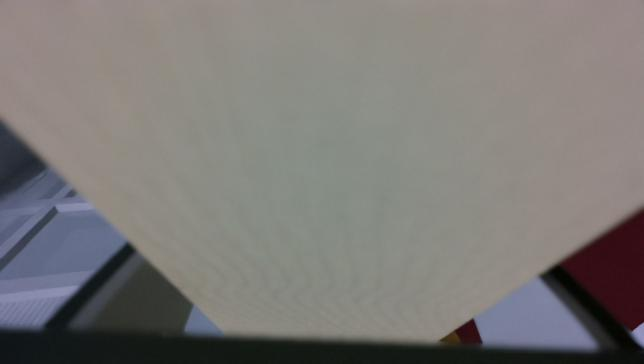

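move(
  joints={"right_hand_roll_rad": 2.35},
  contact_limits={"right_gripper_m": 540},
  min_time_s=1.0,
)

move(
  joints={"right_hand_roll_rad": 2.42},
  min_time_s=0.6,
)

move(
  joints={"right_hand_roll_rad": 2.45},
  min_time_s=0.4,
)

move(
  joints={"right_hand_roll_rad": 1.99},
  min_time_s=0.6,
  contact_limits={"right_gripper_m": 672},
  cameras=["head_camera", "right_wrist_camera"],
)

Scene clock: 341.67 s.
Joint torques (N m): left_arm=[23.75 4.32 1.41 10.81 -0.12 1.6 0.05] | right_arm=[-9.36 12.39 2.1 -16.12 -5.88 3.28 0.26]
External joint torques (N m): left_arm=[-3 -1.15 0.81 0.4 -0.14 -0.23 0] | right_arm=[-4.36 7.63 1.26 -8.18 -4.55 2.53 0.22]
Wrist force (N): left_arm=[6.5 -0.9 -2.9] | right_arm=[-22.8 7.8 -2.9]
Wrist torque (N m): left_arm=[-0.08 0.49 0.04] | right_arm=[0.52 1.45 -0.34]
Wrist force, peak (N): left_arm=[7.4 -0.2 -4.1] | right_arm=[-24.7 0.1 -3.6]
move: done
base_odometry: x=-0.288 y=-0.280 heading=+0.032
lidar_m: 1.00 1.02 1.98 3.16 1.07 0.75 0.73 0.78 1.04 2.64 2.66 1.04
base_status: not commanded
joint_positions: torso_squat_rad=+0.380 torso_shift_rad=+0.250 torso_pitch_rad=+0.901 torso_yaw_rad=+0.000 left_shoulder_pitch_rad=+0.600 left_shoulder_roll_rad=+0.015 left_shoulder_yaw_rad=+0.041 left_elbow_rad=-0.149 left_forearm_roll_rad=+0.010 left_wrist_pitch_rad=-0.019 left_hand_roll_rad=+0.045 left_gripper_m=+0.099 right_shoulder_pitch_rad=-0.746 right_shoulder_roll_rad=-0.137 right_shoulder_yaw_rad=+0.377 right_elbow_rad=-1.301 right_forearm_roll_rad=-1.620 right_wrist_pitch_rad=+0.919 right_hand_roll_rad=+2.350 right_gripper_m=+0.074 head_pan_rad=+0.150 head_tilt_rad=+0.750
joint_status: all done
wheel_motors_off: 0
motor_effort: left_wheel=-3(4) right_wheel=+15(17)
contact_limits: right_gripper_m 540 mA
chest: x=+0.1755 y=+0.0001 z=+1.1025 quat_wxyz=(+0.900, +0.000, +0.435, +0.000) (m; base frame)
left_hand: x=-0.5106 y=+0.2063 z=+0.9965 quat_wxyz=(+0.787, +0.088, +0.599, +0.117) (m; base frame)
right_hand: x=+0.3897 y=+0.1437 z=+0.6984 quat_wxyz=(+0.437, +0.366, -0.528, +0.630) (m; base frame)
pictures: none

Scene clock: 342.57 s.
Joint torques (N m): left_arm=[23.48 4.21 1.45 10.8 -0.06 1.65 -0.02] | right_arm=[-9.61 12.52 1.78 -16.09 -5.89 3.35 0.33]
External joint torques (N m): left_arm=[-3.28 -1.26 0.85 0.4 -0.08 -0.18 -0.08] | right_arm=[-4.61 7.76 0.93 -8.15 -4.56 2.6 0.3]
Wrist force (N): left_arm=[6.8 -0.7 -3.0] | right_arm=[-22.1 9.4 -3.2]
Wrist torque (N m): left_arm=[-0.12 0.48 0.00] | right_arm=[0.58 1.44 -0.10]
Wrist force, peak (N): left_arm=[7.3 -0.9 -4.1] | right_arm=[-22.7 8.5 -3.5]
move: done
base_odometry: x=-0.288 y=-0.280 heading=+0.032
lidar_m: 0.99 1.03 1.97 3.17 1.08 0.77 0.73 0.77 1.04 2.65 2.64 1.03
base_status: not commanded
joint_positions: torso_squat_rad=+0.380 torso_shift_rad=+0.250 torso_pitch_rad=+0.901 torso_yaw_rad=+0.000 left_shoulder_pitch_rad=+0.600 left_shoulder_roll_rad=+0.015 left_shoulder_yaw_rad=+0.041 left_elbow_rad=-0.149 left_forearm_roll_rad=+0.010 left_wrist_pitch_rad=-0.019 left_hand_roll_rad=+0.045 left_gripper_m=+0.099 right_shoulder_pitch_rad=-0.746 right_shoulder_roll_rad=-0.137 right_shoulder_yaw_rad=+0.377 right_elbow_rad=-1.301 right_forearm_roll_rad=-1.620 right_wrist_pitch_rad=+0.919 right_hand_roll_rad=+2.420 right_gripper_m=+0.074 head_pan_rad=+0.150 head_tilt_rad=+0.750
joint_status: all done
wheel_motors_off: 0
motor_effort: left_wheel=-4(4) right_wheel=+15(17)
contact_limits: right_gripper_m 540 mA
chest: x=+0.1755 y=+0.0001 z=+1.1025 quat_wxyz=(+0.900, +0.000, +0.435, +0.000) (m; base frame)
left_hand: x=-0.5106 y=+0.2063 z=+0.9965 quat_wxyz=(+0.787, +0.088, +0.599, +0.117) (m; base frame)
right_hand: x=+0.3897 y=+0.1437 z=+0.6984 quat_wxyz=(+0.415, +0.347, -0.541, +0.645) (m; base frame)
pictures: none

Scene clock: 343.27 s.
Joint torques (N m): left_arm=[24.05 4.21 1.6 10.77 -0.02 1.56 0.05] | right_arm=[-9.2 12.63 1.89 -16.02 -6.03 3.49 -0.28]
External joint torques (N m): left_arm=[-2.7 -1.26 0.99 0.37 -0.03 -0.28 -0.01] | right_arm=[-4.21 7.87 1.04 -8.08 -4.7 2.74 -0.32]
Wrist force (N): left_arm=[7.3 -0.2 -2.8] | right_arm=[-21.9 10.4 -3.3]
Wrist torque (N m): left_arm=[-0.16 0.57 0.05] | right_arm=[0.57 1.30 0.48]
Wrist force, peak (N): left_arm=[7.5 -0.8 -3.4] | right_arm=[-22.0 11.0 -3.4]
move: done
base_odometry: x=-0.288 y=-0.280 heading=+0.032
lidar_m: 1.00 1.04 1.98 3.15 1.07 0.77 0.73 0.78 1.03 2.67 2.66 1.05
base_status: not commanded
joint_positions: torso_squat_rad=+0.380 torso_shift_rad=+0.250 torso_pitch_rad=+0.901 torso_yaw_rad=+0.000 left_shoulder_pitch_rad=+0.600 left_shoulder_roll_rad=+0.015 left_shoulder_yaw_rad=+0.041 left_elbow_rad=-0.149 left_forearm_roll_rad=+0.010 left_wrist_pitch_rad=-0.019 left_hand_roll_rad=+0.045 left_gripper_m=+0.099 right_shoulder_pitch_rad=-0.746 right_shoulder_roll_rad=-0.137 right_shoulder_yaw_rad=+0.377 right_elbow_rad=-1.301 right_forearm_roll_rad=-1.620 right_wrist_pitch_rad=+0.919 right_hand_roll_rad=+2.450 right_gripper_m=+0.074 head_pan_rad=+0.150 head_tilt_rad=+0.750
joint_status: all done
wheel_motors_off: 0
motor_effort: left_wheel=-3(4) right_wheel=+14(17)
contact_limits: right_gripper_m 540 mA
chest: x=+0.1755 y=+0.0001 z=+1.1025 quat_wxyz=(+0.900, +0.000, +0.435, +0.000) (m; base frame)
left_hand: x=-0.5106 y=+0.2063 z=+0.9965 quat_wxyz=(+0.787, +0.088, +0.599, +0.117) (m; base frame)
right_hand: x=+0.3897 y=+0.1437 z=+0.6984 quat_wxyz=(+0.405, +0.339, -0.546, +0.651) (m; base frame)
pictures: none

Scene clock: 344.17 s.
Joint torques (N m): left_arm=[24.32 4.19 1.35 10.79 -0.06 1.65 -0.01] | right_arm=[-9.23 12.59 1.97 -16.07 -6.19 3.42 -0.34]
External joint torques (N m): left_arm=[-2.43 -1.28 0.74 0.38 -0.07 -0.18 -0.06] | right_arm=[-4.23 7.84 1.13 -8.13 -4.86 2.67 -0.38]
Wrist force (N): left_arm=[7.3 -1.0 -3.4] | right_arm=[-23.9 0.0 -3.1]
Wrist torque (N m): left_arm=[-0.09 0.58 0.02] | right_arm=[-0.27 1.48 0.69]
Wrist force, peak (N): left_arm=[7.6 -1.0 -3.4] | right_arm=[-22.6 10.4 -2.5]
move: done
base_odometry: x=-0.288 y=-0.280 heading=+0.032
lidar_m: 1.00 1.03 1.97 3.16 1.05 0.76 0.72 0.77 1.02 2.66 2.66 1.04
base_status: not commanded
joint_positions: torso_squat_rad=+0.380 torso_shift_rad=+0.250 torso_pitch_rad=+0.901 torso_yaw_rad=+0.000 left_shoulder_pitch_rad=+0.600 left_shoulder_roll_rad=+0.015 left_shoulder_yaw_rad=+0.041 left_elbow_rad=-0.149 left_forearm_roll_rad=+0.010 left_wrist_pitch_rad=-0.019 left_hand_roll_rad=+0.045 left_gripper_m=+0.099 right_shoulder_pitch_rad=-0.746 right_shoulder_roll_rad=-0.137 right_shoulder_yaw_rad=+0.377 right_elbow_rad=-1.301 right_forearm_roll_rad=-1.620 right_wrist_pitch_rad=+0.919 right_hand_roll_rad=+1.990 right_gripper_m=+0.074 head_pan_rad=+0.150 head_tilt_rad=+0.750
joint_status: all done
wheel_motors_off: 0
motor_effort: left_wheel=-4(4) right_wheel=+14(16)
contact_limits: right_gripper_m 672 mA
chest: x=+0.1755 y=+0.0001 z=+1.1025 quat_wxyz=(+0.900, +0.000, +0.435, +0.000) (m; base frame)
left_hand: x=-0.5106 y=+0.2063 z=+0.9965 quat_wxyz=(+0.787, +0.088, +0.599, +0.117) (m; base frame)
right_hand: x=+0.3897 y=+0.1437 z=+0.6984 quat_wxyz=(+0.543, +0.454, -0.454, +0.541) (m; base frame)
pictures: head_camera, right_wrist_camera
camera_calibration:
head_camera: T_world_to_cam=[[0.0662652, -0.988748, -0.134116, 0.138511], [-0.997367, -0.0696053, 0.020366, 0.372073], [-0.029472, 0.132413, -0.990756, 1.15367], [0, 0, 0, 1]] pos_world=[0.395916, 0.0100894, 1.15401]
right_wrist_camera: T_world_to_cam=[[0.0278312, -0.148762, -0.988481, 0.699572], [-0.86192, -0.504408, 0.0516434, 0.399439], [-0.50628, 0.850554, -0.142259, 0.246557], [0, 0, 0, 1]] pos_world=[0.449642, 0.0958397, 0.70596]

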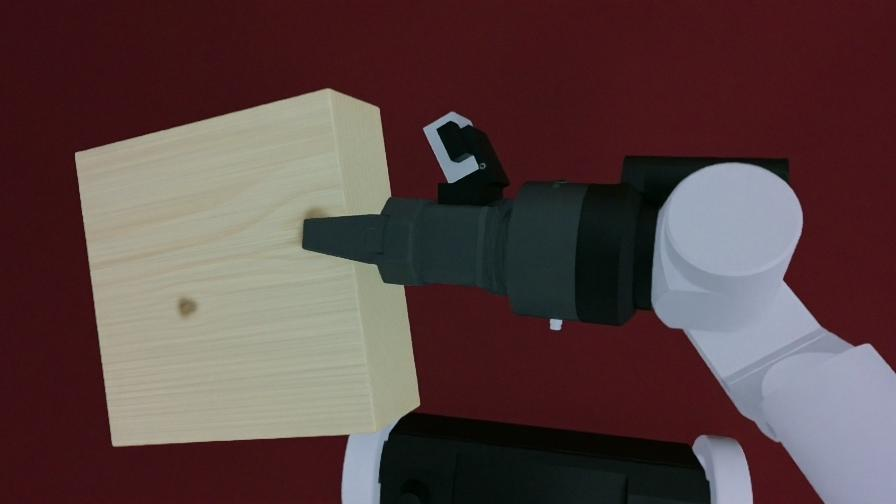

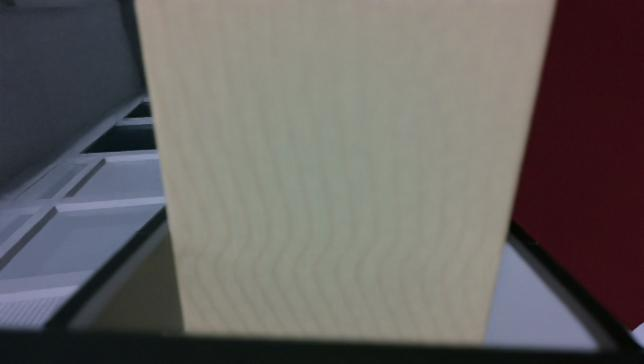

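move(
  joints={"torso_squat_rad": 0.95, "torso_shift_rad": 0.4, "torso_pitch_rad": 0.95, "head_tilt_rad": 0.6},
  min_time_s=4,
  cameras=["right_wrist_camera"],
)

move(
  target={"side": "right", "x": 0.40, "y": 0.114, "z": 0.44, "quat_wxyz": [0.5795, 0.4205, -0.4863, 0.5011]},
  min_time_s=2,
  cameras=["head_camera", "right_wrist_camera"],
)

Scene clock: 358.83 s.
Joint torques (N m): left_arm=[24.39 4.25 1.49 10.76 0.02 1.63 -0.06] | right_arm=[-8.28 12.76 1.66 -15.68 -6.22 3.75 -0.26]
External joint torques (N m): left_arm=[-2.56 -1.29 0.88 0.29 0.01 -0.23 -0.11] | right_arm=[-4.31 7.81 0.47 -7.98 -4.92 2.92 -0.31]
Wrist force (N): left_arm=[6.6 -0.6 -3.0] | right_arm=[-24.2 -1.5 -3.4]
Wrist torque (N m): left_arm=[-0.08 0.48 0.06] | right_arm=[-0.27 1.43 0.73]
Wrist force, peak (N): left_arm=[7.9 -1.4 -3.5] | right_arm=[-24.8 -1.2 -3.4]
move: done
base_odometry: x=-0.288 y=-0.280 heading=+0.032
lidar_m: 0.99 1.04 1.98 3.17 1.07 0.77 0.73 0.77 1.04 2.67 2.66 1.04
base_status: not commanded
joint_positions: torso_squat_rad=+0.950 torso_shift_rad=+0.400 torso_pitch_rad=+0.950 torso_yaw_rad=+0.000 left_shoulder_pitch_rad=+0.600 left_shoulder_roll_rad=+0.015 left_shoulder_yaw_rad=+0.041 left_elbow_rad=-0.149 left_forearm_roll_rad=+0.010 left_wrist_pitch_rad=-0.019 left_hand_roll_rad=+0.045 left_gripper_m=+0.099 right_shoulder_pitch_rad=-0.746 right_shoulder_roll_rad=-0.137 right_shoulder_yaw_rad=+0.377 right_elbow_rad=-1.301 right_forearm_roll_rad=-1.620 right_wrist_pitch_rad=+0.919 right_hand_roll_rad=+1.990 right_gripper_m=+0.074 head_pan_rad=+0.150 head_tilt_rad=+0.600
joint_status: all done
wheel_motors_off: 0
motor_effort: left_wheel=-4(4) right_wheel=+15(18)
contact_limits: right_gripper_m 672 mA
chest: x=+0.1824 y=+0.0001 z=+0.8354 quat_wxyz=(+0.889, +0.000, +0.458, +0.000) (m; base frame)
left_hand: x=-0.5081 y=+0.2063 z=+0.7637 quat_wxyz=(+0.772, +0.091, +0.618, +0.115) (m; base frame)
right_hand: x=+0.3762 y=+0.1437 z=+0.4211 quat_wxyz=(+0.554, +0.468, -0.441, +0.530) (m; base frame)
pictures: right_wrist_camera
camera_calibration:
right_wrist_camera: T_world_to_cam=[[-0.0214045, -0.148841, -0.988629, 0.444464], [-0.858315, -0.504344, 0.0945137, 0.382657], [-0.512677, 0.850578, -0.116958, 0.192112], [0, 0, 0, 1]] pos_world=[0.436445, 0.0957393, 0.425713]

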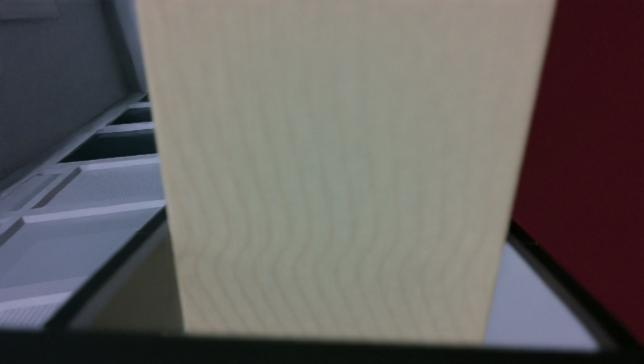

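Scene clock: 361.17 s.
Joint torques (N m): left_arm=[24.05 4.21 1.07 10.73 -0.02 1.64 0.12] | right_arm=[-4.97 9.83 1.14 -16.93 -6.39 3.47 -0.86]
External joint torques (N m): left_arm=[-2.9 -1.33 0.46 0.27 -0.03 -0.22 0.07] | right_arm=[-2.35 6.13 -0.12 -8.82 -5.14 2.74 -0.91]
Wrist force (N): left_arm=[6.7 -1.3 -3.7] | right_arm=[-23.9 0.0 -2.8]
Wrist torque (N m): left_arm=[-0.04 0.53 0.07] | right_arm=[-0.25 1.43 0.71]
Wrist force, peak (N): left_arm=[7.6 -0.3 -3.4] | right_arm=[-24.6 -0.5 -3.8]
move: done
base_odometry: x=-0.288 y=-0.280 heading=+0.032
lidar_m: 0.99 1.04 1.98 3.18 1.08 0.76 0.73 0.77 1.05 2.68 2.65 1.05
base_status: not commanded
joint_positions: torso_squat_rad=+0.950 torso_shift_rad=+0.400 torso_pitch_rad=+0.950 torso_yaw_rad=+0.000 left_shoulder_pitch_rad=+0.600 left_shoulder_roll_rad=+0.015 left_shoulder_yaw_rad=+0.041 left_elbow_rad=-0.149 left_forearm_roll_rad=+0.010 left_wrist_pitch_rad=-0.019 left_hand_roll_rad=+0.045 left_gripper_m=+0.099 right_shoulder_pitch_rad=-0.626 right_shoulder_roll_rad=-0.172 right_shoulder_yaw_rad=+0.332 right_elbow_rad=-1.486 right_forearm_roll_rad=-1.627 right_wrist_pitch_rad=+0.845 right_hand_roll_rad=+1.981 right_gripper_m=+0.074 head_pan_rad=+0.150 head_tilt_rad=+0.600
joint_status: all done
wheel_motors_off: 0
motor_effort: left_wheel=-3(5) right_wheel=+16(17)
contact_limits: right_gripper_m 672 mA
chest: x=+0.1824 y=+0.0001 z=+0.8354 quat_wxyz=(+0.889, +0.000, +0.458, +0.000) (m; base frame)
left_hand: x=-0.5081 y=+0.2063 z=+0.7637 quat_wxyz=(+0.772, +0.091, +0.618, +0.115) (m; base frame)
right_hand: x=+0.3996 y=+0.1131 z=+0.4386 quat_wxyz=(+0.580, +0.420, -0.486, +0.501) (m; base frame)
right_hand_status: reached (checked arc, planned for 2.0 s): 2 mm and 0.1 deg off.
pictures: head_camera, right_wrist_camera
camera_calibration:
head_camera: T_world_to_cam=[[0.062161, -0.988044, -0.141086, 0.108662], [-0.995576, -0.0514039, -0.0786522, 0.481534], [0.0704594, 0.145351, -0.986868, 0.84144], [0, 0, 0, 1]] pos_world=[0.413362, 0.00981119, 0.883594]
right_wrist_camera: T_world_to_cam=[[0.0068573, -0.152074, -0.988345, 0.446648], [-0.925119, -0.376175, 0.0514623, 0.416735], [-0.379617, 0.913984, -0.143266, 0.183306], [0, 0, 0, 1]] pos_world=[0.452053, 0.0571503, 0.446258]

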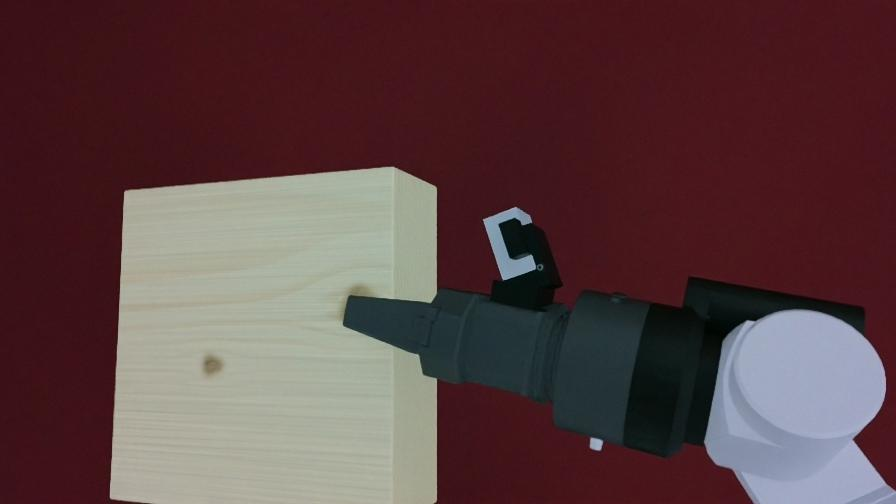

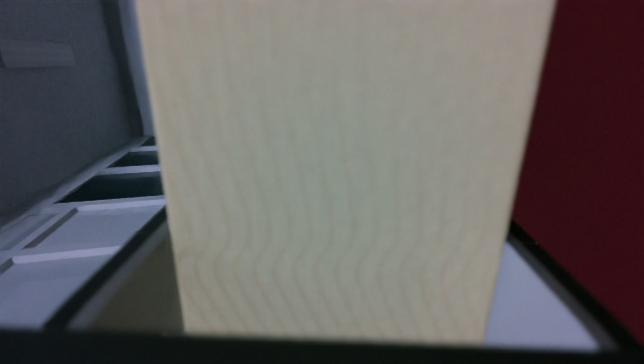

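move(
  joints={"torso_squat_rad": 0.38, "torso_shift_rad": 0.25, "torso_pitch_rad": 0.9},
  min_time_s=4,
)

move(
  joints={"right_shoulder_pitch_rad": -1.1, "right_shoulder_roll_rad": -0.5, "right_shoulder_yaw_rad": 1.0, "right_elbow_rad": -0.7, "right_forearm_roll_rad": -1.3, "right_wrist_pitch_rad": 0.0, "right_hand_roll_rad": 1.1},
  min_time_s=4,
  cameras=["head_camera", "right_wrist_camera"],
)

Scene clock: 391.30 s.
Joint torques (N m): left_arm=[24.11 4.45 1.32 10.73 -0.13 1.64 0.06] | right_arm=[-6.35 9.78 0.75 -17 -6.36 3.2 -0.95]
External joint torques (N m): left_arm=[-2.64 -1.02 0.72 0.32 -0.15 -0.2 0.01] | right_arm=[-2.72 6.23 -0.18 -8.67 -5.09 2.55 -1]
Wrist force (N): left_arm=[6.4 -0.9 -3.4] | right_arm=[-24.0 1.4 -2.7]
Wrist torque (N m): left_arm=[-0.11 0.47 0.06] | right_arm=[-0.18 1.48 0.74]
Wrist force, peak (N): left_arm=[7.7 -0.4 -4.3] | right_arm=[-24.8 1.0 -3.4]
move: done
base_odometry: x=-0.288 y=-0.280 heading=+0.032
lidar_m: 0.99 1.04 1.98 3.16 1.07 0.75 0.74 0.77 1.05 2.66 2.65 1.04
base_status: not commanded
joint_positions: torso_squat_rad=+0.380 torso_shift_rad=+0.250 torso_pitch_rad=+0.901 torso_yaw_rad=+0.000 left_shoulder_pitch_rad=+0.600 left_shoulder_roll_rad=+0.015 left_shoulder_yaw_rad=+0.041 left_elbow_rad=-0.149 left_forearm_roll_rad=+0.010 left_wrist_pitch_rad=-0.019 left_hand_roll_rad=+0.045 left_gripper_m=+0.099 right_shoulder_pitch_rad=-0.626 right_shoulder_roll_rad=-0.172 right_shoulder_yaw_rad=+0.332 right_elbow_rad=-1.486 right_forearm_roll_rad=-1.627 right_wrist_pitch_rad=+0.845 right_hand_roll_rad=+1.981 right_gripper_m=+0.074 head_pan_rad=+0.150 head_tilt_rad=+0.600
joint_status: all done
wheel_motors_off: 0
motor_effort: left_wheel=-3(5) right_wheel=+14(18)
contact_limits: right_gripper_m 672 mA
chest: x=+0.1755 y=+0.0001 z=+1.1025 quat_wxyz=(+0.900, +0.000, +0.435, +0.000) (m; base frame)
left_hand: x=-0.5106 y=+0.2063 z=+0.9965 quat_wxyz=(+0.787, +0.088, +0.599, +0.117) (m; base frame)
right_hand: x=+0.4121 y=+0.1131 z=+0.7169 quat_wxyz=(+0.568, +0.408, -0.500, +0.512) (m; base frame)
pictures: none

Scene clock: 395.60 s.
Joint torques (N m): left_arm=[23.95 4.25 1.75 10.58 -0.02 1.82 0.1] | right_arm=[-14.9 -3.85 -2.64 -6.99 -0.05 -2.98 -0.58]
External joint torques (N m): left_arm=[-2.8 -1.22 1.14 0.18 -0.04 -0.01 0.04] | right_arm=[-6.65 0.39 -0.28 -3.83 -0.17 -2.08 -0.6]
Wrist force (N): left_arm=[6.8 -0.8 -3.0] | right_arm=[-11.8 5.7 -19.1]
Wrist torque (N m): left_arm=[-0.08 0.49 0.06] | right_arm=[-0.16 0.68 0.35]
Wrist force, peak (N): left_arm=[7.7 -0.7 -3.8] | right_arm=[-24.1 1.6 -5.1]
move: done
base_odometry: x=-0.288 y=-0.280 heading=+0.032
lidar_m: 0.41 1.03 1.97 3.17 1.08 0.77 0.73 0.76 1.03 2.65 2.66 1.06
base_status: not commanded
joint_positions: torso_squat_rad=+0.380 torso_shift_rad=+0.250 torso_pitch_rad=+0.901 torso_yaw_rad=+0.000 left_shoulder_pitch_rad=+0.600 left_shoulder_roll_rad=+0.015 left_shoulder_yaw_rad=+0.041 left_elbow_rad=-0.149 left_forearm_roll_rad=+0.010 left_wrist_pitch_rad=-0.019 left_hand_roll_rad=+0.045 left_gripper_m=+0.099 right_shoulder_pitch_rad=-1.098 right_shoulder_roll_rad=-0.500 right_shoulder_yaw_rad=+1.000 right_elbow_rad=-0.699 right_forearm_roll_rad=-1.300 right_wrist_pitch_rad=+0.001 right_hand_roll_rad=+1.100 right_gripper_m=+0.074 head_pan_rad=+0.150 head_tilt_rad=+0.600
joint_status: all done
wheel_motors_off: 0
motor_effort: left_wheel=-3(5) right_wheel=+15(17)
contact_limits: right_gripper_m 672 mA
chest: x=+0.1755 y=+0.0001 z=+1.1025 quat_wxyz=(+0.900, +0.000, +0.435, +0.000) (m; base frame)
left_hand: x=-0.5106 y=+0.2063 z=+0.9966 quat_wxyz=(+0.787, +0.088, +0.599, +0.117) (m; base frame)
right_hand: x=+0.5088 y=-0.1204 z=+0.4693 quat_wxyz=(+0.791, +0.042, -0.279, +0.543) (m; base frame)
pictures: head_camera, right_wrist_camera
camera_calibration:
head_camera: T_world_to_cam=[[0.0691161, -0.988029, -0.13792, 0.142055], [-0.990437, -0.0514128, -0.12803, 0.549181], [0.119406, 0.14545, -0.982134, 1.09164], [0, 0, 0, 1]] pos_world=[0.403762, 0.00981094, 1.16204]
right_wrist_camera: T_world_to_cam=[[-0.21814, -0.836676, -0.502383, 0.244831], [-0.97028, 0.130685, 0.203661, 0.44092], [-0.104744, 0.531879, -0.840317, 0.583914], [0, 0, 0, 1]] pos_world=[0.542384, -0.163349, 0.523874]

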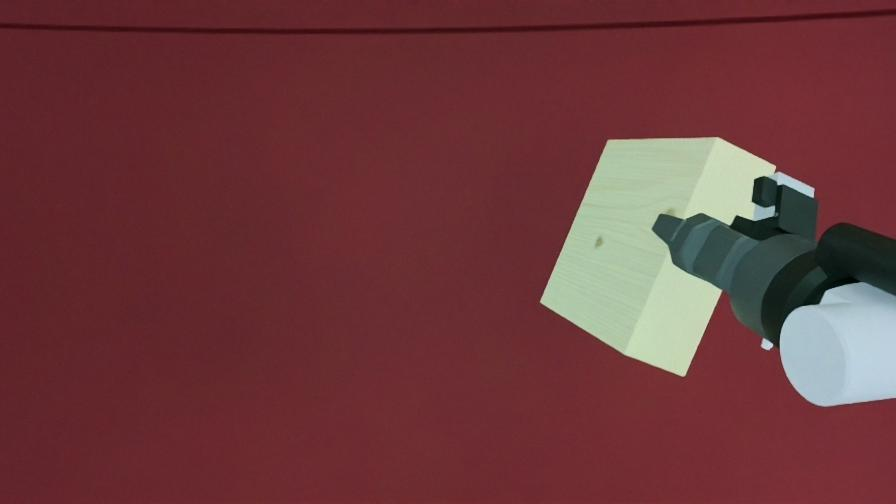

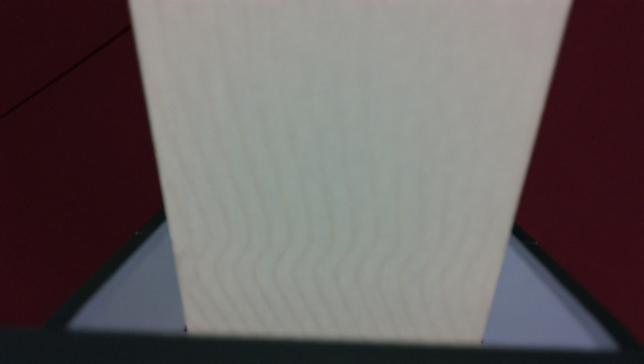

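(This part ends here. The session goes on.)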